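# Fold away a drop-leaf table's leaf and gate

## Task

Stow the table: raise the leaf so it stops resting on the swing gate beneath it, swing that gate back in against the table, then bring the leaf down under control until it hangs vertically. The task fails if the leaf drops to its hanging position from any real height, or if the robot falls or finishes leaning.

## Robot and tools

ROBOT. An RB-Y1: a base on two drive wheels plus two rear casters (it cannot strafe), a torso whose lower 'leg' folds at ankle, knee and hip, a head with cameras, and two seven-joint arms, each ending in a five-finger hand. The base is 0.58 m wide, its front edge 0.10 m ahead of the wheel axle and its back 0.57 m behind it; turning on the spot sweeps a 0.58 m radius.

FRAMES. All positions are in metres. Base frame: origin on the floor midway between the drive wheels, x ahead, y to the left, z up. The printed chest, left_hand and right_hand values use this frame. Odometry frame: the base frame as it was at the start; base_odometry only counts wheel rotation (slip looks like travel), heading in rad, positive is leftward.

move. One call carries one action plus optional cameras (list of head_camera, left_wrist_camera, right_wrist_camera or all) and blocking (true/omitted waits until everything rests; false returns in about 0.5 s while motion continues). An action is base and/or joints, optionally min_time_s; or a single target, optionally with min_time_s. No action may run beyond 15 s. An empty move just reports state and images.
- base: one object {x_m_s, turn_rad_s, for_s}. These are velocities, not a destination: forward speed in m/s and leftward turn rate in rad/s, held for for_s seconds, so the result is a displacement from wherever the base stands. Allowed: x_m_s 0 or 0.005 to 1.5 in magnitude (negative drives backward), turn_rad_s 0 or 0.02 to 1.509 in magnitude, for_s 0.1 to 5. Omitted speeds are 0. Acceleration is about 0.4 m/s (0.5 rad/s for turns), so distance is roughly speed times for_s. Combined speeds are scaled down if |x|+0.27|turn| exceeds 1.5.
- joints: one object for the whole robot, keyed by joint name, each an absolute target. Torso (rad): torso_squat_rad 0 to 1.2 (lowers the level chest), torso_shift_rad -0.3 to 0.6 (hips forward when positive), torso_pitch_rad -0.2 to 1.4 (positive bows), torso_yaw_rad -1.5 to 1.5 (positive left; raise both arms outward 0.2 rad or more first). Extra torso rules: squat+shift <= 1.52; squat-shift+pitch <= 1.57; shift+0.5pitch-0.4squat <= 0.7; shift+0.3pitch-0.5squat <= 0.39. Arms (rad, left_ and right_ prefixes): shoulder_pitch -2.356 to 2.356 (negative swings forward and up); shoulder_roll left 0 to 3.141, right -3.141 to 0 (away from 0 lifts the arm outward); shoulder_yaw -2.094 to 2.094 (positive turns a bent forearm leftward, both sides); elbow -2.617 to 0.01 (negative bends); forearm_roll -3.141 to 3.141; wrist_pitch -1.57 to 1.919 (negative tips the hand forward); hand_roll -2.705 to 2.705. Head: head_pan_rad -0.523 to 0.523 (left positive), head_tilt_rad -0.35 to 1.57 (positive looks down). Hand motors (unitless, -1 to 1): <side>_hand_little, _ring, _middle, _index, _thumb_bend (+1 straight, -1 curled), _thumb_turn (+1 beside palm, -1 opposite the fingers). Settings: <side>_hand_force_limit -1 to 1 (maps to about 0 to 10 N at the fingertip, 15 N for thumb motors; starts at 0) and <side>_hand_speed -0.96 to 1 (starts at -0.8; use -0.94 or below for a soft grip). A finger motor only moves when its target changes by at least 0.002.
- target: {side: 'left' or 'right', x, y, z, quat_wxyz}: an absolute pose for that hand point in the base frame, metres, each within -3 to 3, orientation as four numbers w,x,y,z in the printed format. It is solved into arm joints, so the path curves; split long moves. It is refused if an earlier move is still running.
- min_time_s: 0.1 to 8 s, the shortest duration for arm, head and torso motions.

The hand point sits 0.045 m in front of the palm: +z along the straight fingers, +y out of the palm, +x across it. Fingers extend 0.06 to 0.07 m past it. A wrist bracket on the little-finger side can collide with things.

wait: seconds 0 to 10, plus optional cameras; returns early once running moves settle. stop: brakes all running motion (optional cameras). zoom_image: camera name and region [x0, y0, x1, y1] in pixels from the top-left, at most 504 by 504, on that camera's latest image. show_instructions: shows the reference pages. finished_scene: optional scene 1; ends the scene permanently.

RESULTS. 'move' reads done or the worst status. Hand status: reached (within 10 mm and 2 degrees), short (with the error), or refused (with reason). Joint words: off_target (resting away from target, maybe still pushing), time_out, contact_stop (torso only), limit_stop_at_<name> (self-collision guard or built-in limit), not_followed (arm check withheld the command), torque_fault, limit_stop_at_motor_heat. on_its_own lists things the robot did unasked. lidar_m: 12 distances, sector 1 straight ahead then counter-clockwise (4 left, 7 behind, 10 right), '-' for nothing. motor_effort: wheel effort in percent, bracketed peak; at rest normally under 30. Finger loads in N and <side>_hand_stopped_by (target, force, stalled, moving, fault) reveal grip state; a lost grip drops loads toward 0. Joint torques, external torques and wrist force/torque are noisy, offset estimates. A refused call or an unrequested stop cancels the later move, wait and finished_scene calls of that reply.

AVOID. Letting the leaf drop or slam; hard hits or heavy pushes on furniture; driving quickly into things or letting the torso snag while the wheels push; fast bows or hard stops with arms extended or carrying load, which can tip the robot; breaking the torso limits; arms striking or squeezing each other (keep about 0.5 rad outward roll when both reach forward); loads that reach a joint's torque limit (shoulders 63.7, elbow 32.7, forearm and wrist joints 22.7 N m) or hold long stretched poses that overheat motors. A hand grip holds only about 0.3 kg. The robot must finish upright with all wheels on the floor.

Each tool is called after ">>>" by a JSON object that holds its "api" and its "payload".

Reference images:

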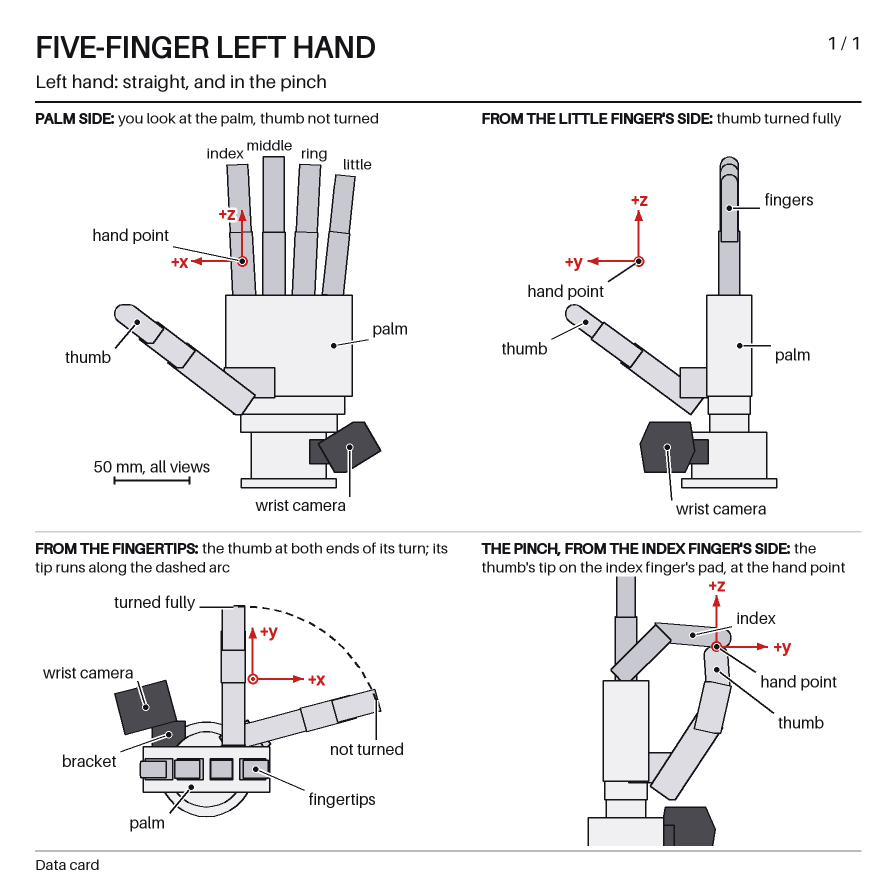

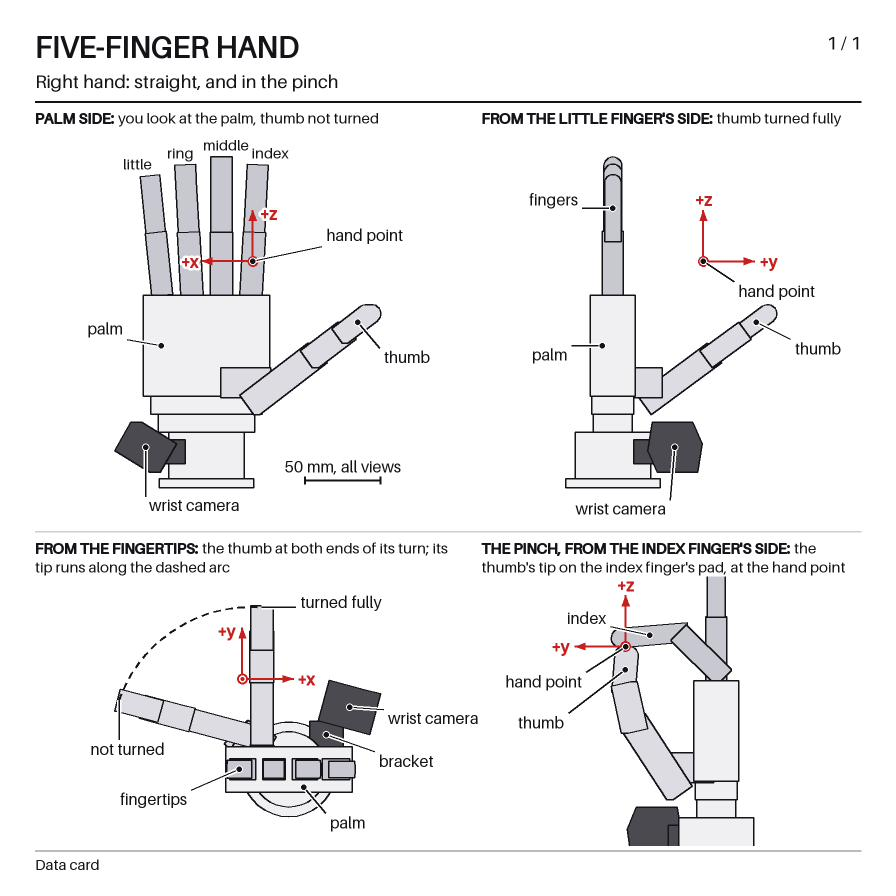

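## Session

>>> {"api": "move", "payload": {}}

Scene clock: 0.00 s.
Joint torques (N m): no reading
External joint torques (N m): no reading
Wrist force (N): no reading
Wrist torque (N m): no reading
Wrist force, peak (N): no reading
base_odometry: x=+0.000 y=+0.000 heading=+0.000
lidar_m: 2.32 2.12 1.77 1.79 2.07 3.36 3.35 3.33 2.85 2.84 2.94 2.08
base_status: not commanded
joint_positions: torso_squat_rad=+0.350 torso_shift_rad=+0.000 torso_pitch_rad=+0.000 torso_yaw_rad=+0.000 left_shoulder_pitch_rad=+0.033 left_shoulder_roll_rad=+0.041 left_shoulder_yaw_rad=-0.013 left_elbow_rad=-0.136 left_forearm_roll_rad=+0.013 left_wrist_pitch_rad=-0.048 left_hand_roll_rad=-0.003 right_shoulder_pitch_rad=-0.041 right_shoulder_roll_rad=-0.025 right_shoulder_yaw_rad=-0.033 right_elbow_rad=-0.200 right_forearm_roll_rad=+0.034 right_wrist_pitch_rad=+0.033 right_hand_roll_rad=+0.044 head_pan_rad=+0.000 head_tilt_rad=+0.400 left_hand_little=+1.000 left_hand_ring=+1.000 left_hand_middle=+1.000 left_hand_index=+1.000 left_hand_thumb_turn=+1.000 left_hand_thumb_bend=+1.000 left_hand_force_limit=+0.000 left_hand_speed=-0.800 right_hand_little=+1.000 right_hand_ring=+1.000 right_hand_middle=+1.000 right_hand_index=+1.000 right_hand_thumb_turn=+1.000 right_hand_thumb_bend=+1.000 right_hand_force_limit=+0.000 right_hand_speed=-0.800
joint_status: not commanded
wheel_motors_off: 0
left_hand_stopped_by: target,target,target,target,target,target
right_hand_stopped_by: target,target,target,target,target,target
left_little_load_n: 0.0
left_ring_load_n: 0.0
left_middle_load_n: 0.0
left_index_load_n: 0.0
left_thumb_bend_load_n: -0.5
left_thumb_turn_load_n: 0.0
right_little_load_n: 0.0
right_ring_load_n: 0.0
right_middle_load_n: 0.0
right_index_load_n: 0.0
right_thumb_bend_load_n: 0.0
right_thumb_turn_load_n: 0.0
motor_effort: left_wheel=+4 right_wheel=-1
chest: x=-0.2280 y=+0.0009 z=+1.2475 quat_wxyz=(+1.000, -0.001, +0.000, +0.000) (m; base frame)
left_hand: x=-0.2272 y=+0.2215 z=+0.5094 quat_wxyz=(+0.067, -0.706, +0.703, -0.040) (m; base frame)
right_hand: x=-0.1595 y=-0.2155 z=+0.5132 quat_wxyz=(+0.059, -0.725, +0.681, -0.085) (m; base frame)
pictures: head_camera, left_wrist_camera, right_wrist_camera
Images, in order (width x height): head_camera 896x504, left_wrist_camera 504x504, right_wrist_camera 504x504.

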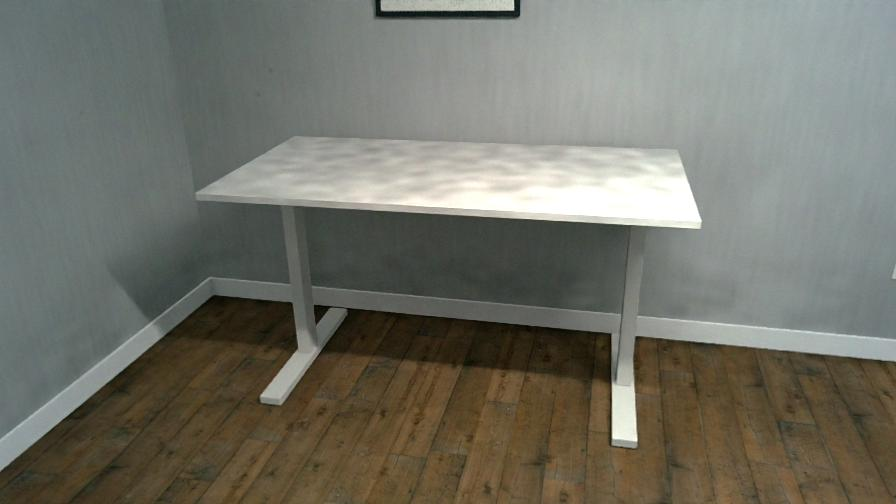

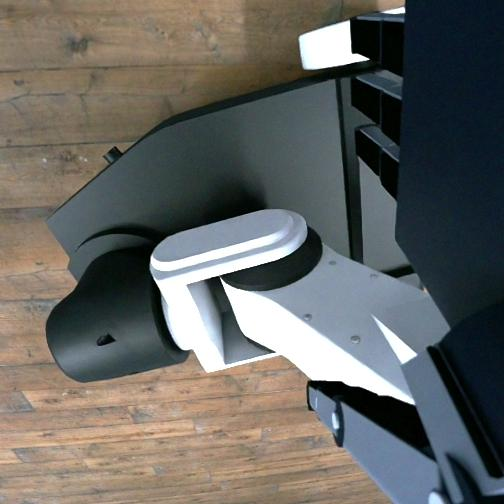

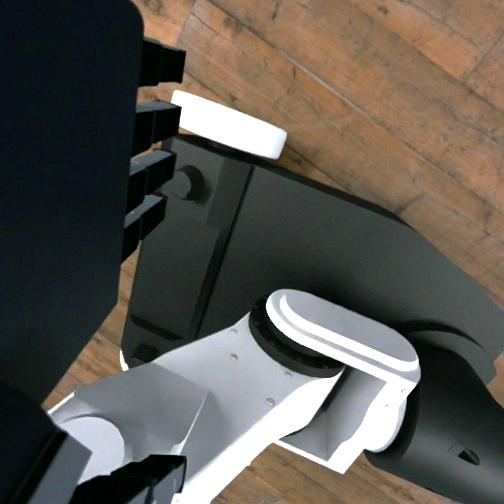

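>>> {"api": "move", "payload": {"joints": {"head_pan_rad": 0.523, "head_tilt_rad": 0.4}, "cameras": ["head_camera"]}}

>>> {"api": "move", "payload": {"joints": {"head_pan_rad": -0.523, "head_tilt_rad": 0.4}, "cameras": ["head_camera"]}}

Scene clock: 2.87 s.
Joint torques (N m): left_arm=[-0.54 1.86 0.61 0.12 -0.03 -0.29 -0.06] | right_arm=[-3.7 -1.48 -0.38 -1.27 -0.12 -0.59 -0.17]
External joint torques (N m): left_arm=[0.36 0.66 0.53 0.14 -0.04 0.1 -0.06] | right_arm=[-0.38 -0.16 -0.33 -0.03 -0.17 -0.13 -0.17]
Wrist force (N): left_arm=[0.2 0.6 5.2] | right_arm=[8.9 10.2 11.1]
Wrist torque (N m): left_arm=[-0.20 0.12 -0.09] | right_arm=[0.47 -2.15 1.09]
Wrist force, peak (N): left_arm=[1.2 1.5 5.5] | right_arm=[8.8 10.4 11.7]
move: done
base_odometry: x=+0.000 y=+0.000 heading=+0.000
lidar_m: 2.34 2.09 1.77 1.79 2.06 3.36 3.35 3.33 2.85 2.84 2.95 2.07
base_status: not commanded
joint_positions: torso_squat_rad=+0.350 torso_shift_rad=+0.000 torso_pitch_rad=+0.000 torso_yaw_rad=+0.000 left_shoulder_pitch_rad=+0.033 left_shoulder_roll_rad=+0.041 left_shoulder_yaw_rad=-0.013 left_elbow_rad=-0.136 left_forearm_roll_rad=+0.013 left_wrist_pitch_rad=-0.048 left_hand_roll_rad=-0.003 right_shoulder_pitch_rad=-0.041 right_shoulder_roll_rad=-0.025 right_shoulder_yaw_rad=-0.033 right_elbow_rad=-0.200 right_forearm_roll_rad=+0.034 right_wrist_pitch_rad=+0.033 right_hand_roll_rad=+0.044 head_pan_rad=+0.523 head_tilt_rad=+0.400 left_hand_little=+1.000 left_hand_ring=+1.000 left_hand_middle=+1.000 left_hand_index=+1.000 left_hand_thumb_turn=+1.000 left_hand_thumb_bend=+1.000 left_hand_force_limit=+0.000 left_hand_speed=-0.800 right_hand_little=+1.000 right_hand_ring=+1.000 right_hand_middle=+1.000 right_hand_index=+1.000 right_hand_thumb_turn=+1.000 right_hand_thumb_bend=+1.000 right_hand_force_limit=+0.000 right_hand_speed=-0.800
joint_status: all done
wheel_motors_off: 0
left_hand_stopped_by: target,target,target,target,target,target
right_hand_stopped_by: target,target,target,target,target,target
left_little_load_n: 0.0
left_ring_load_n: 0.0
left_middle_load_n: 0.0
left_index_load_n: 0.0
left_thumb_bend_load_n: 0.0
left_thumb_turn_load_n: 0.0
right_little_load_n: 0.0
right_ring_load_n: 0.0
right_middle_load_n: 0.0
right_index_load_n: 0.0
right_thumb_bend_load_n: 0.0
right_thumb_turn_load_n: 0.0
motor_effort: left_wheel=+6(6) right_wheel=-1(2)
chest: x=-0.2280 y=+0.0009 z=+1.2475 quat_wxyz=(+1.000, -0.001, +0.000, +0.000) (m; base frame)
left_hand: x=-0.2272 y=+0.2215 z=+0.5094 quat_wxyz=(+0.067, -0.706, +0.703, -0.040) (m; base frame)
right_hand: x=-0.1595 y=-0.2155 z=+0.5132 quat_wxyz=(+0.059, -0.725, +0.681, -0.085) (m; base frame)
pictures: head_camera
Images, in order (width x height): head_camera 896x504.

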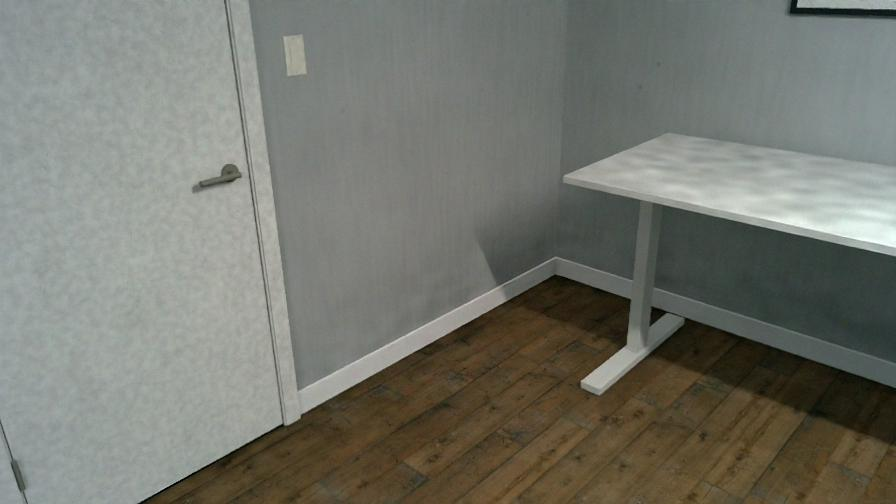

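Scene clock: 4.23 s.
Joint torques (N m): left_arm=[-0.38 1.61 0.58 0.2 -0.03 -0.35 -0.03] | right_arm=[-3.86 -1.82 -0.24 -1.27 -0.03 -0.72 -0.29]
External joint torques (N m): left_arm=[0.53 0.41 0.5 0.22 -0.04 0.04 -0.03] | right_arm=[-0.55 -0.5 -0.2 -0.04 -0.08 -0.26 -0.3]
Wrist force (N): left_arm=[0.8 1.3 5.1] | right_arm=[9.2 9.9 11.0]
Wrist torque (N m): left_arm=[-0.01 0.04 -0.10] | right_arm=[0.39 -2.21 1.13]
Wrist force, peak (N): left_arm=[0.9 0.9 5.7] | right_arm=[9.0 10.3 11.9]
move: done
base_odometry: x=+0.000 y=+0.000 heading=+0.000
lidar_m: 2.32 2.11 1.75 1.79 2.08 3.35 3.33 3.33 2.85 2.84 2.94 2.08
base_status: not commanded
joint_positions: torso_squat_rad=+0.350 torso_shift_rad=+0.000 torso_pitch_rad=+0.000 torso_yaw_rad=+0.000 left_shoulder_pitch_rad=+0.033 left_shoulder_roll_rad=+0.041 left_shoulder_yaw_rad=-0.013 left_elbow_rad=-0.136 left_forearm_roll_rad=+0.013 left_wrist_pitch_rad=-0.048 left_hand_roll_rad=-0.003 right_shoulder_pitch_rad=-0.041 right_shoulder_roll_rad=-0.025 right_shoulder_yaw_rad=-0.033 right_elbow_rad=-0.200 right_forearm_roll_rad=+0.034 right_wrist_pitch_rad=+0.033 right_hand_roll_rad=+0.044 head_pan_rad=-0.523 head_tilt_rad=+0.400 left_hand_little=+1.000 left_hand_ring=+1.000 left_hand_middle=+1.000 left_hand_index=+1.000 left_hand_thumb_turn=+1.000 left_hand_thumb_bend=+1.000 left_hand_force_limit=+0.000 left_hand_speed=-0.800 right_hand_little=+1.000 right_hand_ring=+1.000 right_hand_middle=+1.000 right_hand_index=+1.000 right_hand_thumb_turn=+1.000 right_hand_thumb_bend=+1.000 right_hand_force_limit=+0.000 right_hand_speed=-0.800
joint_status: all done
wheel_motors_off: 0
left_hand_stopped_by: target,target,target,target,target,target
right_hand_stopped_by: target,target,target,target,target,target
left_little_load_n: 0.0
left_ring_load_n: 0.0
left_middle_load_n: 0.0
left_index_load_n: 0.0
left_thumb_bend_load_n: 0.0
left_thumb_turn_load_n: 0.0
right_little_load_n: 0.0
right_ring_load_n: 0.0
right_middle_load_n: -0.5
right_index_load_n: 0.0
right_thumb_bend_load_n: 0.0
right_thumb_turn_load_n: 0.0
motor_effort: left_wheel=+5(5) right_wheel=-2(3)
chest: x=-0.2280 y=+0.0009 z=+1.2475 quat_wxyz=(+1.000, -0.001, +0.000, +0.000) (m; base frame)
left_hand: x=-0.2272 y=+0.2215 z=+0.5094 quat_wxyz=(+0.067, -0.706, +0.703, -0.040) (m; base frame)
right_hand: x=-0.1595 y=-0.2155 z=+0.5132 quat_wxyz=(+0.059, -0.725, +0.681, -0.085) (m; base frame)
pictures: head_camera
Images, in order (width x height): head_camera 896x504.

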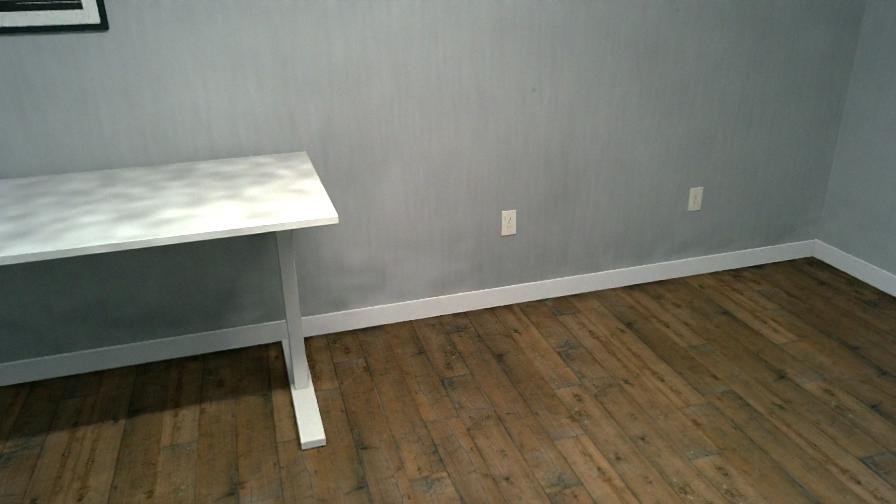

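>>> {"api": "move", "payload": {"base": {"turn_rad_s": -0.7, "for_s": 2.9}, "joints": {"head_pan_rad": 0}, "cameras": ["head_camera"]}}

>>> {"api": "move", "payload": {"base": {"turn_rad_s": -0.7, "for_s": 1.6}, "cameras": ["head_camera"]}}

Scene clock: 12.20 s.
Joint torques (N m): left_arm=[-0.1 1.64 0.84 0.05 0.06 -0.37 0.01] | right_arm=[-3.87 -1.9 -0.42 -1.14 -0.05 -0.58 -0.23]
External joint torques (N m): left_arm=[0.81 0.45 0.76 0.07 0.04 0.02 0.01] | right_arm=[-0.55 -0.58 -0.37 0.1 -0.1 -0.12 -0.23]
Wrist force (N): left_arm=[0.5 1.3 5.3] | right_arm=[9.0 9.6 11.3]
Wrist torque (N m): left_arm=[-0.03 0.10 -0.12] | right_arm=[0.35 -2.17 1.11]
Wrist force, peak (N): left_arm=[1.0 1.4 5.7] | right_arm=[9.0 10.7 11.5]
move: done
base_odometry: x=+0.000 y=+0.000 heading=-2.030
lidar_m: 2.84 2.84 2.85 2.08 2.33 1.99 1.76 1.80 2.14 3.34 3.34 3.23
base_status: done (sent for 2.9 of 2.9 s)
joint_positions: torso_squat_rad=+0.350 torso_shift_rad=+0.000 torso_pitch_rad=+0.000 torso_yaw_rad=+0.000 left_shoulder_pitch_rad=+0.033 left_shoulder_roll_rad=+0.041 left_shoulder_yaw_rad=-0.013 left_elbow_rad=-0.136 left_forearm_roll_rad=+0.013 left_wrist_pitch_rad=-0.048 left_hand_roll_rad=-0.003 right_shoulder_pitch_rad=-0.041 right_shoulder_roll_rad=-0.025 right_shoulder_yaw_rad=-0.033 right_elbow_rad=-0.200 right_forearm_roll_rad=+0.034 right_wrist_pitch_rad=+0.033 right_hand_roll_rad=+0.044 head_pan_rad=+0.000 head_tilt_rad=+0.400 left_hand_little=+1.000 left_hand_ring=+1.000 left_hand_middle=+1.000 left_hand_index=+1.000 left_hand_thumb_turn=+1.000 left_hand_thumb_bend=+1.000 left_hand_force_limit=+0.000 left_hand_speed=-0.800 right_hand_little=+1.000 right_hand_ring=+1.000 right_hand_middle=+1.000 right_hand_index=+1.000 right_hand_thumb_turn=+1.000 right_hand_thumb_bend=+1.000 right_hand_force_limit=+0.000 right_hand_speed=-0.800
joint_status: all done
wheel_motors_off: 0
left_hand_stopped_by: target,target,target,target,target,target
right_hand_stopped_by: target,target,target,target,target,target
left_little_load_n: 0.0
left_ring_load_n: 0.0
left_middle_load_n: 0.0
left_index_load_n: 0.0
left_thumb_bend_load_n: 0.0
left_thumb_turn_load_n: 0.0
right_little_load_n: 0.0
right_ring_load_n: 0.0
right_middle_load_n: 0.0
right_index_load_n: 0.0
right_thumb_bend_load_n: 0.0
right_thumb_turn_load_n: 0.0
motor_effort: left_wheel=+7(34) right_wheel=+2(19)
chest: x=-0.2280 y=+0.0008 z=+1.2475 quat_wxyz=(+1.000, -0.001, +0.000, +0.000) (m; base frame)
left_hand: x=-0.2272 y=+0.2215 z=+0.5094 quat_wxyz=(+0.067, -0.706, +0.703, -0.040) (m; base frame)
right_hand: x=-0.1595 y=-0.2155 z=+0.5132 quat_wxyz=(+0.059, -0.725, +0.681, -0.085) (m; base frame)
pictures: head_camera
Images, in order (width x height): head_camera 896x504.

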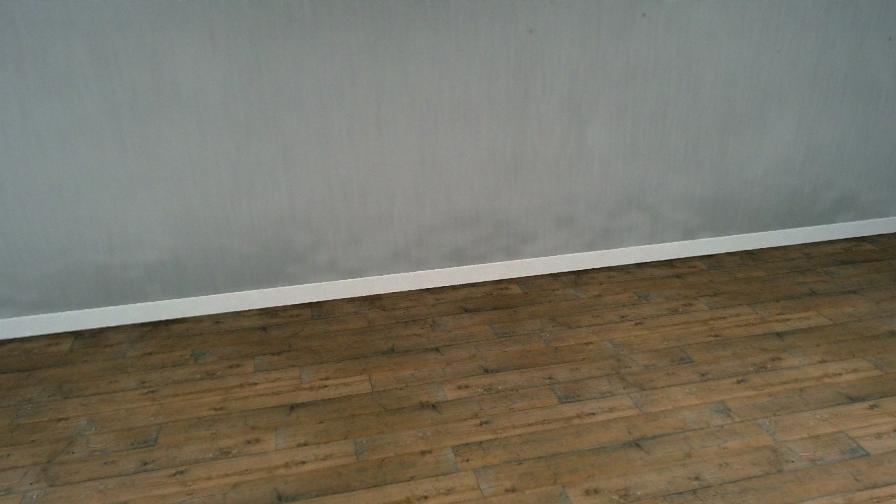

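Scene clock: 15.53 s.
Joint torques (N m): left_arm=[-0.53 1.4 0.44 0.21 -0.02 -0.29 0] | right_arm=[-3.76 -1.5 -0.2 -1.18 -0.01 -0.52 -0.19]
External joint torques (N m): left_arm=[0.37 0.2 0.36 0.22 -0.03 0.1 0] | right_arm=[-0.45 -0.18 -0.15 0.06 -0.06 -0.06 -0.19]
Wrist force (N): left_arm=[0.7 0.7 4.8] | right_arm=[9.0 10.1 11.3]
Wrist torque (N m): left_arm=[-0.13 0.01 -0.11] | right_arm=[0.43 -2.17 1.13]
Wrist force, peak (N): left_arm=[0.8 0.8 6.0] | right_arm=[9.0 10.2 11.8]
move: done
base_odometry: x=+0.000 y=+0.000 heading=+3.134
lidar_m: 3.34 3.35 2.85 2.85 2.98 2.07 2.34 2.11 1.76 1.79 2.04 3.34
base_status: done (sent for 1.6 of 1.6 s)
joint_positions: torso_squat_rad=+0.350 torso_shift_rad=+0.000 torso_pitch_rad=+0.000 torso_yaw_rad=+0.000 left_shoulder_pitch_rad=+0.033 left_shoulder_roll_rad=+0.041 left_shoulder_yaw_rad=-0.013 left_elbow_rad=-0.136 left_forearm_roll_rad=+0.013 left_wrist_pitch_rad=-0.048 left_hand_roll_rad=-0.003 right_shoulder_pitch_rad=-0.041 right_shoulder_roll_rad=-0.025 right_shoulder_yaw_rad=-0.033 right_elbow_rad=-0.200 right_forearm_roll_rad=+0.034 right_wrist_pitch_rad=+0.033 right_hand_roll_rad=+0.044 head_pan_rad=+0.000 head_tilt_rad=+0.400 left_hand_little=+1.000 left_hand_ring=+1.000 left_hand_middle=+1.000 left_hand_index=+1.000 left_hand_thumb_turn=+1.000 left_hand_thumb_bend=+1.000 left_hand_force_limit=+0.000 left_hand_speed=-0.800 right_hand_little=+1.000 right_hand_ring=+1.000 right_hand_middle=+1.000 right_hand_index=+1.000 right_hand_thumb_turn=+1.000 right_hand_thumb_bend=+1.000 right_hand_force_limit=+0.000 right_hand_speed=-0.800
joint_status: not commanded
wheel_motors_off: 0
left_hand_stopped_by: target,target,target,target,target,target
right_hand_stopped_by: target,target,target,target,target,target
left_little_load_n: 0.0
left_ring_load_n: 0.0
left_middle_load_n: 0.0
left_index_load_n: 0.0
left_thumb_bend_load_n: 0.0
left_thumb_turn_load_n: 0.0
right_little_load_n: 0.0
right_ring_load_n: 0.0
right_middle_load_n: 0.0
right_index_load_n: 0.0
right_thumb_bend_load_n: 0.0
right_thumb_turn_load_n: 0.0
motor_effort: left_wheel=+8(32) right_wheel=+2(13)
chest: x=-0.2280 y=+0.0008 z=+1.2475 quat_wxyz=(+1.000, -0.001, +0.000, +0.000) (m; base frame)
left_hand: x=-0.2272 y=+0.2215 z=+0.5094 quat_wxyz=(+0.067, -0.706, +0.703, -0.040) (m; base frame)
right_hand: x=-0.1595 y=-0.2155 z=+0.5132 quat_wxyz=(+0.059, -0.725, +0.681, -0.085) (m; base frame)
pictures: head_camera
Images, in order (width x height): head_camera 896x504.

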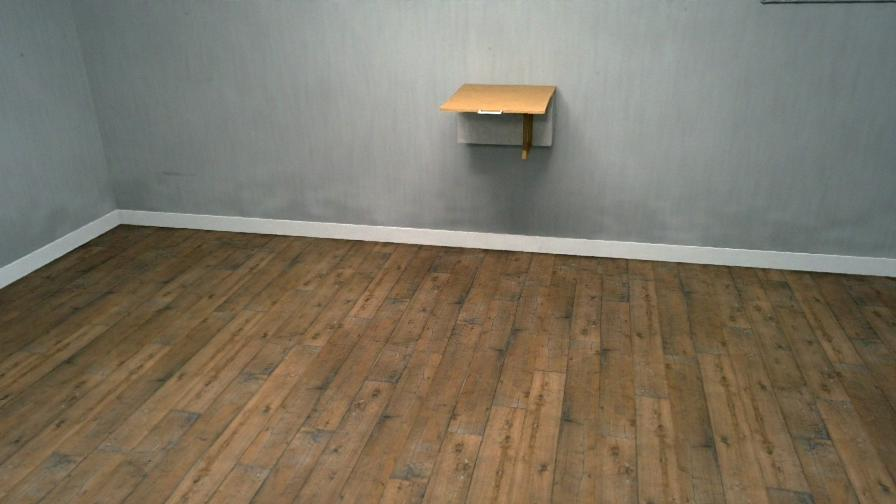

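>>> {"api": "zoom_image", "payload": {"camera": "head_camera", "region": [400, 50, 600, 190]}}

Scaled by 2.520 from the camera's 896x504 image, which has a finer 1280x720 frame.

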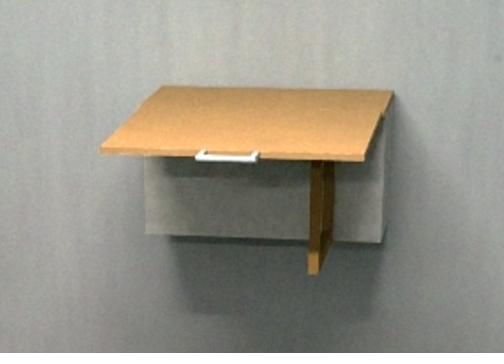

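>>> {"api": "move", "payload": {"base": {"x_m_s": 0.4, "for_s": 4.6}, "cameras": []}}

>>> {"api": "move", "payload": {"base": {"turn_rad_s": -0.2, "for_s": 1.0}, "cameras": ["head_camera"]}}

Scene clock: 37.03 s.
Joint torques (N m): left_arm=[-0.62 1.6 0.79 0.3 0.15 -0.32 -0.01] | right_arm=[-3.77 -1.72 -0.43 -1.1 -0.05 -0.54 -0.21]
External joint torques (N m): left_arm=[0.28 0.4 0.71 0.31 0.14 0.06 -0.01] | right_arm=[-0.46 -0.4 -0.38 0.14 -0.1 -0.08 -0.21]
Wrist force (N): left_arm=[0.7 0.9 5.2] | right_arm=[8.3 9.9 11.0]
Wrist torque (N m): left_arm=[-0.12 0.09 -0.09] | right_arm=[0.40 -2.05 1.05]
Wrist force, peak (N): left_arm=[0.8 1.0 5.9] | right_arm=[9.2 10.3 11.6]
move: done
base_odometry: x=-1.840 y=+0.015 heading=+3.134
lidar_m: 1.55 1.78 2.43 2.42 2.79 4.33 3.89 2.62 2.21 2.22 1.82 1.54
base_status: done (sent for 4.6 of 4.6 s)
joint_positions: torso_squat_rad=+0.350 torso_shift_rad=+0.000 torso_pitch_rad=+0.000 torso_yaw_rad=+0.000 left_shoulder_pitch_rad=+0.033 left_shoulder_roll_rad=+0.041 left_shoulder_yaw_rad=-0.013 left_elbow_rad=-0.136 left_forearm_roll_rad=+0.013 left_wrist_pitch_rad=-0.048 left_hand_roll_rad=-0.003 right_shoulder_pitch_rad=-0.041 right_shoulder_roll_rad=-0.025 right_shoulder_yaw_rad=-0.033 right_elbow_rad=-0.201 right_forearm_roll_rad=+0.034 right_wrist_pitch_rad=+0.033 right_hand_roll_rad=+0.044 head_pan_rad=+0.000 head_tilt_rad=+0.400 left_hand_little=+1.000 left_hand_ring=+1.000 left_hand_middle=+1.000 left_hand_index=+1.000 left_hand_thumb_turn=+1.000 left_hand_thumb_bend=+1.000 left_hand_force_limit=+0.000 left_hand_speed=-0.800 right_hand_little=+1.000 right_hand_ring=+1.000 right_hand_middle=+1.000 right_hand_index=+1.000 right_hand_thumb_turn=+1.000 right_hand_thumb_bend=+1.000 right_hand_force_limit=+0.000 right_hand_speed=-0.800
joint_status: not commanded
wheel_motors_off: 0
left_hand_stopped_by: target,target,target,target,target,target
right_hand_stopped_by: target,target,target,target,target,target
left_little_load_n: 0.0
left_ring_load_n: 0.0
left_middle_load_n: 0.0
left_index_load_n: 0.0
left_thumb_bend_load_n: 0.0
left_thumb_turn_load_n: 0.0
right_little_load_n: 0.0
right_ring_load_n: 0.0
right_middle_load_n: 0.0
right_index_load_n: 0.0
right_thumb_bend_load_n: 0.0
right_thumb_turn_load_n: 0.0
motor_effort: left_wheel=-4(37) right_wheel=+4(27)
chest: x=-0.2279 y=+0.0008 z=+1.2475 quat_wxyz=(+1.000, -0.001, +0.000, +0.000) (m; base frame)
left_hand: x=-0.2272 y=+0.2215 z=+0.5094 quat_wxyz=(+0.067, -0.706, +0.703, -0.040) (m; base frame)
right_hand: x=-0.1594 y=-0.2155 z=+0.5132 quat_wxyz=(+0.060, -0.725, +0.681, -0.085) (m; base frame)
pictures: none
No camera images: "cameras" was empty.

Scene clock: 38.87 s.
Joint torques (N m): left_arm=[-0.33 1.53 0.52 0.17 0.09 -0.4 -0.02] | right_arm=[-3.14 -1.55 -0.47 -1.03 0.05 -0.68 -0.19]
External joint torques (N m): left_arm=[0.57 0.34 0.44 0.19 0.07 -0.01 -0.02] | right_arm=[0.18 -0.23 -0.42 0.21 0 -0.22 -0.19]
Wrist force (N): left_arm=[0.9 0.9 5.1] | right_arm=[8.4 9.7 10.9]
Wrist torque (N m): left_arm=[-0.15 0.02 -0.07] | right_arm=[0.39 -2.05 1.05]
Wrist force, peak (N): left_arm=[0.7 0.2 5.9] | right_arm=[9.1 10.4 11.6]
move: done
base_odometry: x=-1.840 y=+0.015 heading=+2.934
lidar_m: 1.54 1.64 2.27 2.43 2.55 3.60 3.88 3.02 2.26 2.20 2.12 1.59
base_status: done (sent for 1 of 1 s)
joint_positions: torso_squat_rad=+0.350 torso_shift_rad=+0.000 torso_pitch_rad=+0.000 torso_yaw_rad=+0.000 left_shoulder_pitch_rad=+0.033 left_shoulder_roll_rad=+0.041 left_shoulder_yaw_rad=-0.013 left_elbow_rad=-0.136 left_forearm_roll_rad=+0.013 left_wrist_pitch_rad=-0.048 left_hand_roll_rad=-0.003 right_shoulder_pitch_rad=-0.041 right_shoulder_roll_rad=-0.025 right_shoulder_yaw_rad=-0.033 right_elbow_rad=-0.201 right_forearm_roll_rad=+0.034 right_wrist_pitch_rad=+0.033 right_hand_roll_rad=+0.044 head_pan_rad=+0.000 head_tilt_rad=+0.400 left_hand_little=+1.000 left_hand_ring=+1.000 left_hand_middle=+1.000 left_hand_index=+1.000 left_hand_thumb_turn=+1.000 left_hand_thumb_bend=+1.000 left_hand_force_limit=+0.000 left_hand_speed=-0.800 right_hand_little=+1.000 right_hand_ring=+1.000 right_hand_middle=+1.000 right_hand_index=+1.000 right_hand_thumb_turn=+1.000 right_hand_thumb_bend=+1.000 right_hand_force_limit=+0.000 right_hand_speed=-0.800
joint_status: not commanded
wheel_motors_off: 0
left_hand_stopped_by: target,target,target,target,target,target
right_hand_stopped_by: target,target,target,target,target,target
left_little_load_n: 0.0
left_ring_load_n: 0.0
left_middle_load_n: 0.0
left_index_load_n: 0.0
left_thumb_bend_load_n: 0.0
left_thumb_turn_load_n: 0.0
right_little_load_n: 0.0
right_ring_load_n: 0.0
right_middle_load_n: 0.0
right_index_load_n: 0.0
right_thumb_bend_load_n: 0.0
right_thumb_turn_load_n: -0.5
motor_effort: left_wheel=-2(37) right_wheel=-5(27)
chest: x=-0.2279 y=+0.0009 z=+1.2475 quat_wxyz=(+1.000, -0.001, +0.000, +0.000) (m; base frame)
left_hand: x=-0.2272 y=+0.2215 z=+0.5094 quat_wxyz=(+0.067, -0.706, +0.703, -0.040) (m; base frame)
right_hand: x=-0.1594 y=-0.2155 z=+0.5132 quat_wxyz=(+0.059, -0.725, +0.681, -0.085) (m; base frame)
pictures: head_camera
Images, in order (width x height): head_camera 896x504.

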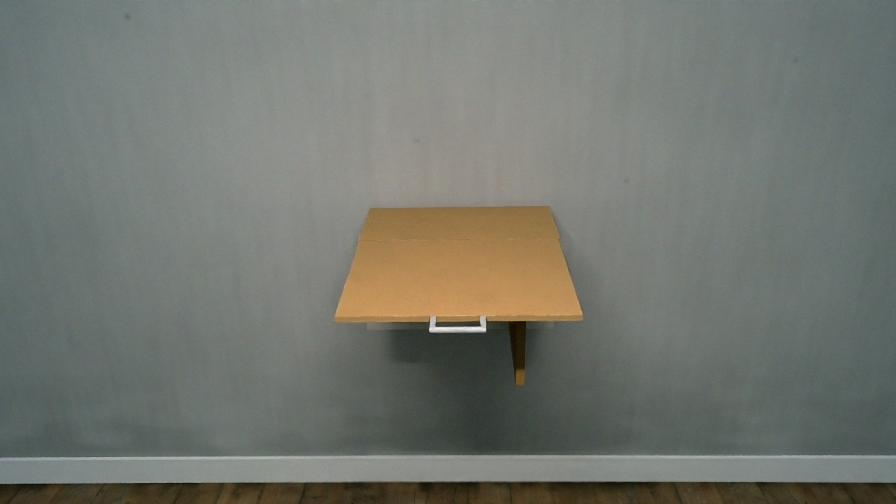

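>>> {"api": "zoom_image", "payload": {"camera": "head_camera", "region": [310, 190, 610, 400]}}

>>> {"api": "move", "payload": {"joints": {"torso_squat_rad": 1.2, "head_tilt_rad": 0.1}, "cameras": ["head_camera"]}}

Scaled by 1.680 from the camera's 896x504 image, which has a finer 1280x720 frame.

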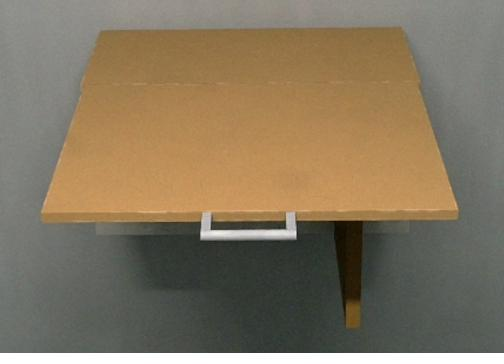

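Scene clock: 43.70 s.
Joint torques (N m): left_arm=[-0.37 1.85 0.85 0.22 0.09 -0.31 -0.01] | right_arm=[-3.98 -1.6 -0.26 -1.15 0.05 -0.67 -0.21]
External joint torques (N m): left_arm=[0.53 0.66 0.77 0.24 0.08 0.08 -0.01] | right_arm=[-0.66 -0.27 -0.21 0.09 0.01 -0.21 -0.21]
Wrist force (N): left_arm=[0.7 1.2 5.4] | right_arm=[9.4 10.3 10.6]
Wrist torque (N m): left_arm=[-0.09 0.07 -0.10] | right_arm=[0.49 -2.19 1.14]
Wrist force, peak (N): left_arm=[0.4 1.2 6.1] | right_arm=[9.3 10.6 12.0]
move: limit_stop_at_own_body_left_arm
base_odometry: x=-1.840 y=+0.015 heading=+2.934
lidar_m: 1.54 1.62 2.26 2.42 2.57 3.58 3.86 3.31 2.29 2.20 2.12 1.59
base_status: not commanded
joint_positions: torso_squat_rad=+0.989 torso_shift_rad=+0.000 torso_pitch_rad=+0.000 torso_yaw_rad=+0.000 left_shoulder_pitch_rad=+0.033 left_shoulder_roll_rad=+0.041 left_shoulder_yaw_rad=-0.013 left_elbow_rad=-0.136 left_forearm_roll_rad=+0.013 left_wrist_pitch_rad=-0.048 left_hand_roll_rad=-0.003 right_shoulder_pitch_rad=-0.041 right_shoulder_roll_rad=-0.025 right_shoulder_yaw_rad=-0.033 right_elbow_rad=-0.200 right_forearm_roll_rad=+0.034 right_wrist_pitch_rad=+0.033 right_hand_roll_rad=+0.044 head_pan_rad=+0.000 head_tilt_rad=+0.100 left_hand_little=+1.000 left_hand_ring=+1.000 left_hand_middle=+1.000 left_hand_index=+1.000 left_hand_thumb_turn=+1.000 left_hand_thumb_bend=+1.000 left_hand_force_limit=+0.000 left_hand_speed=-0.800 right_hand_little=+1.000 right_hand_ring=+1.000 right_hand_middle=+1.000 right_hand_index=+1.000 right_hand_thumb_turn=+1.000 right_hand_thumb_bend=+1.000 right_hand_force_limit=+0.000 right_hand_speed=-0.800
joint_status: torso_squat_rad limit_stop_at_own_body_left_arm (moved +0.639 of +0.850); the others done
wheel_motors_off: 0
left_hand_stopped_by: target,target,target,target,target,target
right_hand_stopped_by: target,target,target,target,target,target
left_little_load_n: 0.0
left_ring_load_n: 0.0
left_middle_load_n: 0.0
left_index_load_n: 0.0
left_thumb_bend_load_n: 0.0
left_thumb_turn_load_n: 0.0
right_little_load_n: 0.0
right_ring_load_n: 0.0
right_middle_load_n: 0.0
right_index_load_n: 0.0
right_thumb_bend_load_n: 0.0
right_thumb_turn_load_n: 0.0
on_its_own: torso_squat_rad is held at +0.989, not at your +1.200, since a limit_stop_at_own_body_left_arm
motor_effort: left_wheel=-3(6) right_wheel=-7(8)
chest: x=-0.2280 y=+0.0007 z=+0.9748 quat_wxyz=(+1.000, -0.001, +0.000, +0.000) (m; base frame)
left_hand: x=-0.2271 y=+0.2214 z=+0.2366 quat_wxyz=(+0.067, -0.706, +0.703, -0.040) (m; base frame)
right_hand: x=-0.1594 y=-0.2157 z=+0.2405 quat_wxyz=(+0.060, -0.725, +0.681, -0.085) (m; base frame)
pictures: head_camera
Images, in order (width x height): head_camera 896x504.

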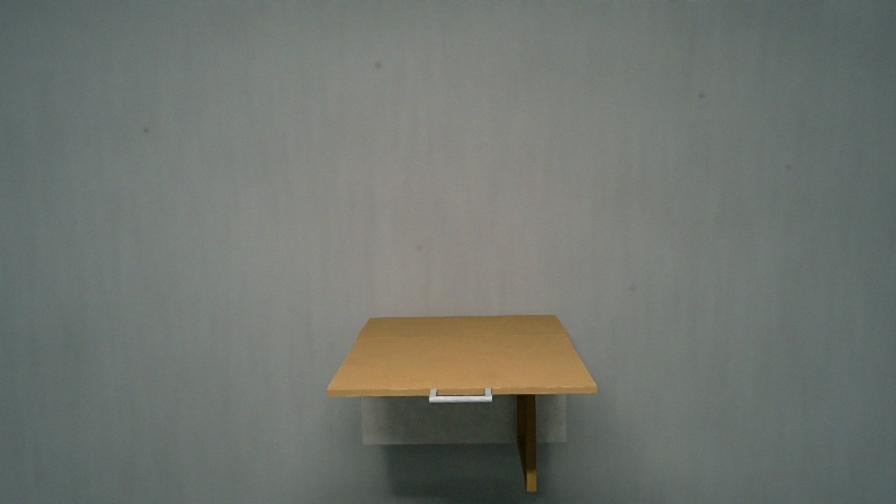

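>>> {"api": "move", "payload": {"joints": {"left_shoulder_pitch_rad": 0.3, "left_shoulder_roll_rad": 0.25, "left_elbow_rad": -1.9, "right_shoulder_pitch_rad": 0.3, "right_shoulder_roll_rad": -0.25, "right_elbow_rad": -1.9}, "min_time_s": 2, "cameras": ["head_camera"]}}

>>> {"api": "move", "payload": {"joints": {"torso_squat_rad": 1.2, "torso_pitch_rad": 0.2, "head_tilt_rad": 0.0}, "cameras": ["head_camera"]}}

Scene clock: 116.43 s.
Joint torques (N m): left_arm=[-4.97 5.1 3.97 -9.79 0.07 -1.98 -0.07] | right_arm=[-4.11 -1.92 -0.53 -1.46 0.12 -0.5 -0.24]
External joint torques (N m): left_arm=[1.52 1.24 0.95 0.67 -0.05 0.06 -0.07] | right_arm=[-1.19 0.38 -0.32 0.22 0.06 0.05 -0.24]
Wrist force (N): left_arm=[0.8 5.7 -0.5] | right_arm=[8.6 10.5 10.4]
Wrist torque (N m): left_arm=[0.51 0.06 -0.25] | right_arm=[0.49 -2.10 1.12]
Wrist force, peak (N): left_arm=[1.5 6.7 -0.8] | right_arm=[9.0 10.3 11.7]
move: limit_stop_at_own_body_base
base_odometry: x=-1.840 y=+0.015 heading=+2.934
lidar_m: 1.54 1.61 2.27 2.43 2.56 3.58 3.87 3.56 2.28 2.20 2.13 1.59
base_status: not commanded
joint_positions: torso_squat_rad=+0.989 torso_shift_rad=+0.000 torso_pitch_rad=+0.000 torso_yaw_rad=+0.000 left_shoulder_pitch_rad=+0.300 left_shoulder_roll_rad=+0.250 left_shoulder_yaw_rad=-0.013 left_elbow_rad=-1.900 left_forearm_roll_rad=+0.013 left_wrist_pitch_rad=-0.048 left_hand_roll_rad=-0.003 right_shoulder_pitch_rad=+0.006 right_shoulder_roll_rad=-0.057 right_shoulder_yaw_rad=-0.033 right_elbow_rad=-0.285 right_forearm_roll_rad=+0.034 right_wrist_pitch_rad=+0.033 right_hand_roll_rad=+0.044 head_pan_rad=+0.000 head_tilt_rad=+0.100 left_hand_little=+1.000 left_hand_ring=+1.000 left_hand_middle=+1.000 left_hand_index=+1.000 left_hand_thumb_turn=+1.000 left_hand_thumb_bend=+1.000 left_hand_force_limit=+0.000 left_hand_speed=-0.800 right_hand_little=+1.000 right_hand_ring=+1.000 right_hand_middle=+1.000 right_hand_index=+1.000 right_hand_thumb_turn=+1.000 right_hand_thumb_bend=+1.000 right_hand_force_limit=+0.000 right_hand_speed=-0.800
joint_status: right_shoulder_pitch_rad limit_stop_at_own_body_base (moved +0.047 of +0.341); right_shoulder_roll_rad limit_stop_at_own_body_base (moved -0.032 of -0.225); right_elbow_rad limit_stop_at_own_body_base (moved -0.085 of -1.700); the others done
wheel_motors_off: 0
left_hand_stopped_by: target,target,target,target,target,target
right_hand_stopped_by: target,target,target,target,target,target
left_little_load_n: 0.0
left_ring_load_n: 0.0
left_middle_load_n: 0.0
left_index_load_n: 0.0
left_thumb_bend_load_n: 0.0
left_thumb_turn_load_n: 0.0
right_little_load_n: 0.0
right_ring_load_n: 0.0
right_middle_load_n: 0.0
right_index_load_n: 0.0
right_thumb_bend_load_n: -0.5
right_thumb_turn_load_n: 0.0
on_its_own: torso_squat_rad is held at +0.989, not at your +1.200, since a limit_stop_at_own_body_left_arm; right_shoulder_pitch_rad is held at +0.006, not at your +0.300, since a limit_stop_at_own_body_base; right_shoulder_roll_rad is held at -0.057, not at your -0.250, since a limit_stop_at_own_body_base; right_elbow_rad is held at -0.285, not at your -1.900, since a limit_stop_at_own_body_base
motor_effort: left_wheel=-2(3) right_wheel=-8(9)
chest: x=-0.2280 y=+0.0007 z=+0.9748 quat_wxyz=(+1.000, -0.001, +0.000, +0.000) (m; base frame)
left_hand: x=+0.2585 y=+0.2806 z=+0.7254 quat_wxyz=(+0.578, -0.418, +0.534, -0.455) (m; base frame)
right_hand: x=-0.1496 y=-0.2444 z=+0.2409 quat_wxyz=(+0.060, -0.719, +0.683, -0.112) (m; base frame)
pictures: head_camera
Images, in order (width x height): head_camera 896x504.

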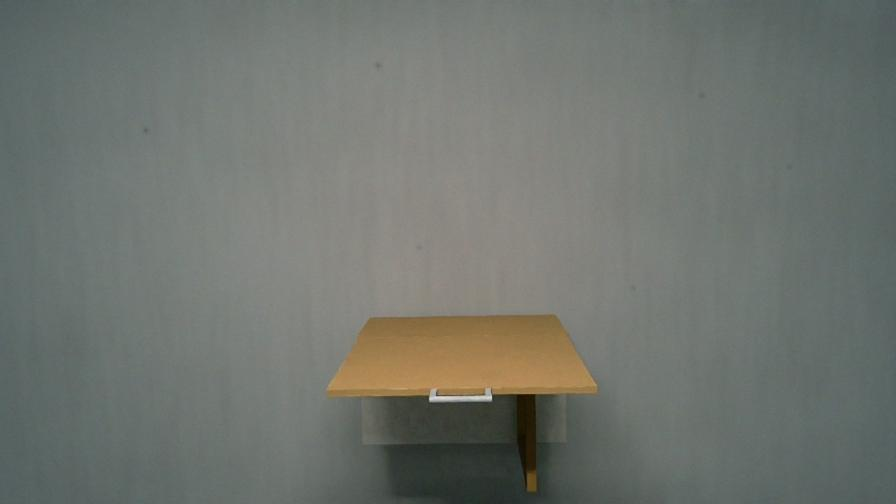

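not run: a stop that you did not command came earlier in this reply.

>>> {"api": "move", "payload": {"joints": {"right_shoulder_roll_rad": -0.35}, "min_time_s": 1.5}}

>>> {"api": "move", "payload": {"joints": {"right_elbow_rad": -1.9}, "min_time_s": 2}}

>>> {"api": "move", "payload": {"joints": {"torso_squat_rad": 1.2, "torso_pitch_rad": 0.2, "head_tilt_rad": 0.0, "right_shoulder_pitch_rad": 0.3}, "cameras": ["head_camera"]}}

Scene clock: 122.23 s.
Joint torques (N m): left_arm=[-4.6 4.8 3.63 -9.96 0.02 -1.88 -0.03] | right_arm=[-3.64 -11.25 -1.39 -1.62 0.02 -0.49 -0.33]
External joint torques (N m): left_arm=[1.9 0.94 0.61 0.5 -0.09 0.16 -0.03] | right_arm=[-0.73 -0.48 -0.22 0.06 -0.04 0.02 -0.34]
Wrist force (N): left_arm=[1.6 6.5 -1.3] | right_arm=[7.7 9.5 10.3]
Wrist torque (N m): left_arm=[0.72 -0.11 -0.25] | right_arm=[0.34 -2.11 1.06]
Wrist force, peak (N): left_arm=[1.4 6.9 -0.9] | right_arm=[9.1 10.3 11.2]
move: done
base_odometry: x=-1.840 y=+0.015 heading=+2.934
lidar_m: 1.54 1.61 2.28 2.44 2.56 3.60 3.87 3.01 2.28 2.21 2.11 1.58
base_status: not commanded
joint_positions: torso_squat_rad=+0.989 torso_shift_rad=+0.000 torso_pitch_rad=+0.000 torso_yaw_rad=+0.000 left_shoulder_pitch_rad=+0.300 left_shoulder_roll_rad=+0.250 left_shoulder_yaw_rad=-0.013 left_elbow_rad=-1.900 left_forearm_roll_rad=+0.013 left_wrist_pitch_rad=-0.048 left_hand_roll_rad=-0.003 right_shoulder_pitch_rad=+0.006 right_shoulder_roll_rad=-0.350 right_shoulder_yaw_rad=-0.033 right_elbow_rad=-0.285 right_forearm_roll_rad=+0.034 right_wrist_pitch_rad=+0.033 right_hand_roll_rad=+0.044 head_pan_rad=+0.000 head_tilt_rad=+0.100 left_hand_little=+1.000 left_hand_ring=+1.000 left_hand_middle=+1.000 left_hand_index=+1.000 left_hand_thumb_turn=+1.000 left_hand_thumb_bend=+1.000 left_hand_force_limit=+0.000 left_hand_speed=-0.800 right_hand_little=+1.000 right_hand_ring=+1.000 right_hand_middle=+1.000 right_hand_index=+1.000 right_hand_thumb_turn=+1.000 right_hand_thumb_bend=+1.000 right_hand_force_limit=+0.000 right_hand_speed=-0.800
joint_status: all done
wheel_motors_off: 0
left_hand_stopped_by: target,target,target,target,target,target
right_hand_stopped_by: target,target,target,target,target,target
left_little_load_n: 0.0
left_ring_load_n: 0.0
left_middle_load_n: 0.0
left_index_load_n: 0.0
left_thumb_bend_load_n: 0.0
left_thumb_turn_load_n: -0.5
right_little_load_n: 0.0
right_ring_load_n: 0.0
right_middle_load_n: 0.0
right_index_load_n: 0.0
right_thumb_bend_load_n: 0.0
right_thumb_turn_load_n: 0.0
on_its_own: torso_squat_rad is held at +0.989, not at your +1.200, since a limit_stop_at_own_body_left_arm; right_shoulder_pitch_rad is held at +0.006, not at your +0.300, since a limit_stop_at_own_body_base; right_elbow_rad is held at -0.285, not at your -1.900, since a limit_stop_at_own_body_base
motor_effort: left_wheel=-1(3) right_wheel=-8(9)
chest: x=-0.2280 y=+0.0007 z=+0.9748 quat_wxyz=(+1.000, -0.001, +0.000, +0.000) (m; base frame)
left_hand: x=+0.2585 y=+0.2806 z=+0.7254 quat_wxyz=(+0.578, -0.418, +0.534, -0.455) (m; base frame)
right_hand: x=-0.1498 y=-0.4779 z=+0.2826 quat_wxyz=(-0.045, -0.721, +0.659, -0.211) (m; base frame)
pictures: none

Scene clock: 124.50 s.
Joint torques (N m): left_arm=[-4.94 5.05 3.85 -9.79 0.07 -1.89 -0.03] | right_arm=[-11.46 -7.11 -4.28 -9.53 0.17 -1.87 -0.2]
External joint torques (N m): left_arm=[1.55 1.19 0.84 0.67 -0.04 0.15 -0.03] | right_arm=[-0.14 -0.5 -0.06 0.41 -0.02 0.01 -0.21]
Wrist force (N): left_arm=[0.9 5.3 -0.5] | right_arm=[6.6 14.2 3.9]
Wrist torque (N m): left_arm=[0.48 0.01 -0.25] | right_arm=[1.16 -1.76 1.12]
Wrist force, peak (N): left_arm=[1.4 6.6 -1.0] | right_arm=[7.1 13.6 9.5]
move: done
base_odometry: x=-1.840 y=+0.015 heading=+2.934
lidar_m: 1.54 1.63 2.27 2.42 2.55 3.60 3.87 3.02 2.28 2.22 2.14 1.59
base_status: not commanded
joint_positions: torso_squat_rad=+0.989 torso_shift_rad=+0.000 torso_pitch_rad=+0.000 torso_yaw_rad=+0.000 left_shoulder_pitch_rad=+0.300 left_shoulder_roll_rad=+0.250 left_shoulder_yaw_rad=-0.013 left_elbow_rad=-1.900 left_forearm_roll_rad=+0.013 left_wrist_pitch_rad=-0.048 left_hand_roll_rad=-0.003 right_shoulder_pitch_rad=+0.005 right_shoulder_roll_rad=-0.350 right_shoulder_yaw_rad=-0.033 right_elbow_rad=-1.900 right_forearm_roll_rad=+0.034 right_wrist_pitch_rad=+0.033 right_hand_roll_rad=+0.044 head_pan_rad=+0.000 head_tilt_rad=+0.100 left_hand_little=+1.000 left_hand_ring=+1.000 left_hand_middle=+1.000 left_hand_index=+1.000 left_hand_thumb_turn=+1.000 left_hand_thumb_bend=+1.000 left_hand_force_limit=+0.000 left_hand_speed=-0.800 right_hand_little=+1.000 right_hand_ring=+1.000 right_hand_middle=+1.000 right_hand_index=+1.000 right_hand_thumb_turn=+1.000 right_hand_thumb_bend=+1.000 right_hand_force_limit=+0.000 right_hand_speed=-0.800
joint_status: all done
wheel_motors_off: 0
left_hand_stopped_by: target,target,target,target,target,target
right_hand_stopped_by: target,target,target,target,target,target
left_little_load_n: 0.0
left_ring_load_n: 0.0
left_middle_load_n: 0.0
left_index_load_n: 0.0
left_thumb_bend_load_n: 0.0
left_thumb_turn_load_n: 0.0
right_little_load_n: 0.0
right_ring_load_n: 0.0
right_middle_load_n: 0.0
right_index_load_n: 0.0
right_thumb_bend_load_n: 0.0
right_thumb_turn_load_n: -0.5
on_its_own: torso_squat_rad is held at +0.989, not at your +1.200, since a limit_stop_at_own_body_left_arm; right_shoulder_pitch_rad is held at +0.006, not at your +0.300, since a limit_stop_at_own_body_base
motor_effort: left_wheel=-2(3) right_wheel=-8(9)
chest: x=-0.2280 y=+0.0007 z=+0.9748 quat_wxyz=(+1.000, -0.001, +0.000, +0.000) (m; base frame)
left_hand: x=+0.2585 y=+0.2806 z=+0.7254 quat_wxyz=(+0.578, -0.418, +0.534, -0.455) (m; base frame)
right_hand: x=+0.3376 y=-0.2830 z=+0.8607 quat_wxyz=(+0.451, -0.518, +0.302, -0.661) (m; base frame)
pictures: none

Scene clock: 126.17 s.
Joint torques (N m): left_arm=[-1.86 4.96 4.12 -9.48 0.07 -2.02 -0.03] | right_arm=[-3.89 -7.08 -4.5 -9.88 0 -2.06 -0.4]
External joint torques (N m): left_arm=[0.83 1.09 1.11 0.62 -0.04 0.03 -0.02] | right_arm=[-1.75 -0.69 0.01 -0.2 -0.2 -0.12 -0.4]
Wrist force (N): left_arm=[2.0 5.5 0.1] | right_arm=[5.6 14.1 5.9]
Wrist torque (N m): left_arm=[0.49 -0.12 -0.14] | right_arm=[1.02 -1.63 1.04]
Wrist force, peak (N): left_arm=[1.3 6.9 -0.3] | right_arm=[6.6 14.7 6.7]
move: done
base_odometry: x=-1.840 y=+0.015 heading=+2.934
lidar_m: 1.54 1.62 2.28 2.44 2.56 3.59 3.88 3.02 2.28 2.20 2.12 1.60
base_status: not commanded
joint_positions: torso_squat_rad=+1.200 torso_shift_rad=+0.000 torso_pitch_rad=+0.200 torso_yaw_rad=+0.000 left_shoulder_pitch_rad=+0.300 left_shoulder_roll_rad=+0.250 left_shoulder_yaw_rad=-0.013 left_elbow_rad=-1.900 left_forearm_roll_rad=+0.013 left_wrist_pitch_rad=-0.048 left_hand_roll_rad=-0.003 right_shoulder_pitch_rad=+0.300 right_shoulder_roll_rad=-0.350 right_shoulder_yaw_rad=-0.033 right_elbow_rad=-1.900 right_forearm_roll_rad=+0.034 right_wrist_pitch_rad=+0.033 right_hand_roll_rad=+0.044 head_pan_rad=+0.000 head_tilt_rad=+0.000 left_hand_little=+1.000 left_hand_ring=+1.000 left_hand_middle=+1.000 left_hand_index=+1.000 left_hand_thumb_turn=+1.000 left_hand_thumb_bend=+1.000 left_hand_force_limit=+0.000 left_hand_speed=-0.800 right_hand_little=+1.000 right_hand_ring=+1.000 right_hand_middle=+1.000 right_hand_index=+1.000 right_hand_thumb_turn=+1.000 right_hand_thumb_bend=+1.000 right_hand_force_limit=+0.000 right_hand_speed=-0.800
joint_status: all done
wheel_motors_off: 0
left_hand_stopped_by: target,target,target,target,target,target
right_hand_stopped_by: target,target,target,target,target,target
left_little_load_n: 0.0
left_ring_load_n: 0.0
left_middle_load_n: 0.0
left_index_load_n: 0.0
left_thumb_bend_load_n: 0.0
left_thumb_turn_load_n: 0.0
right_little_load_n: -0.5
right_ring_load_n: 0.0
right_middle_load_n: 0.0
right_index_load_n: -0.5
right_thumb_bend_load_n: 0.0
right_thumb_turn_load_n: 0.0
motor_effort: left_wheel=-3(3) right_wheel=-7(9)
chest: x=-0.1665 y=+0.0006 z=+0.8374 quat_wxyz=(+0.995, -0.001, +0.100, +0.000) (m; base frame)
left_hand: x=+0.2606 y=+0.2805 z=+0.4962 quat_wxyz=(+0.521, -0.461, +0.589, -0.411) (m; base frame)
right_hand: x=+0.2539 y=-0.3366 z=+0.4867 quat_wxyz=(+0.330, -0.646, +0.422, -0.543) (m; base frame)
pictures: head_camera
Images, in order (width x height): head_camera 896x504.

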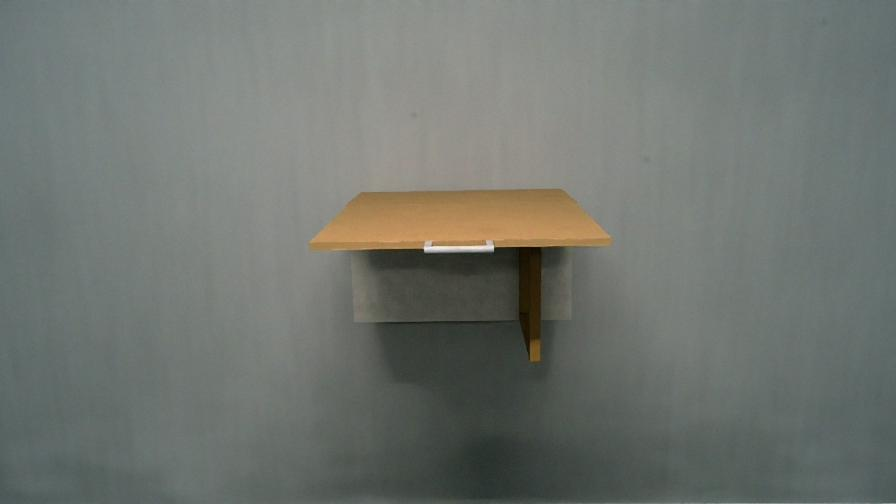

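>>> {"api": "zoom_image", "payload": {"camera": "head_camera", "region": [300, 170, 620, 380]}}

Scaled by 1.575 from the camera's 896x504 image, which has a finer 1280x720 frame.

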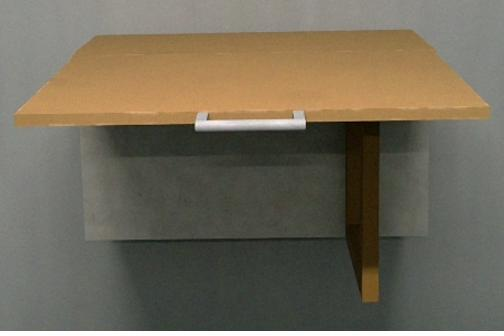

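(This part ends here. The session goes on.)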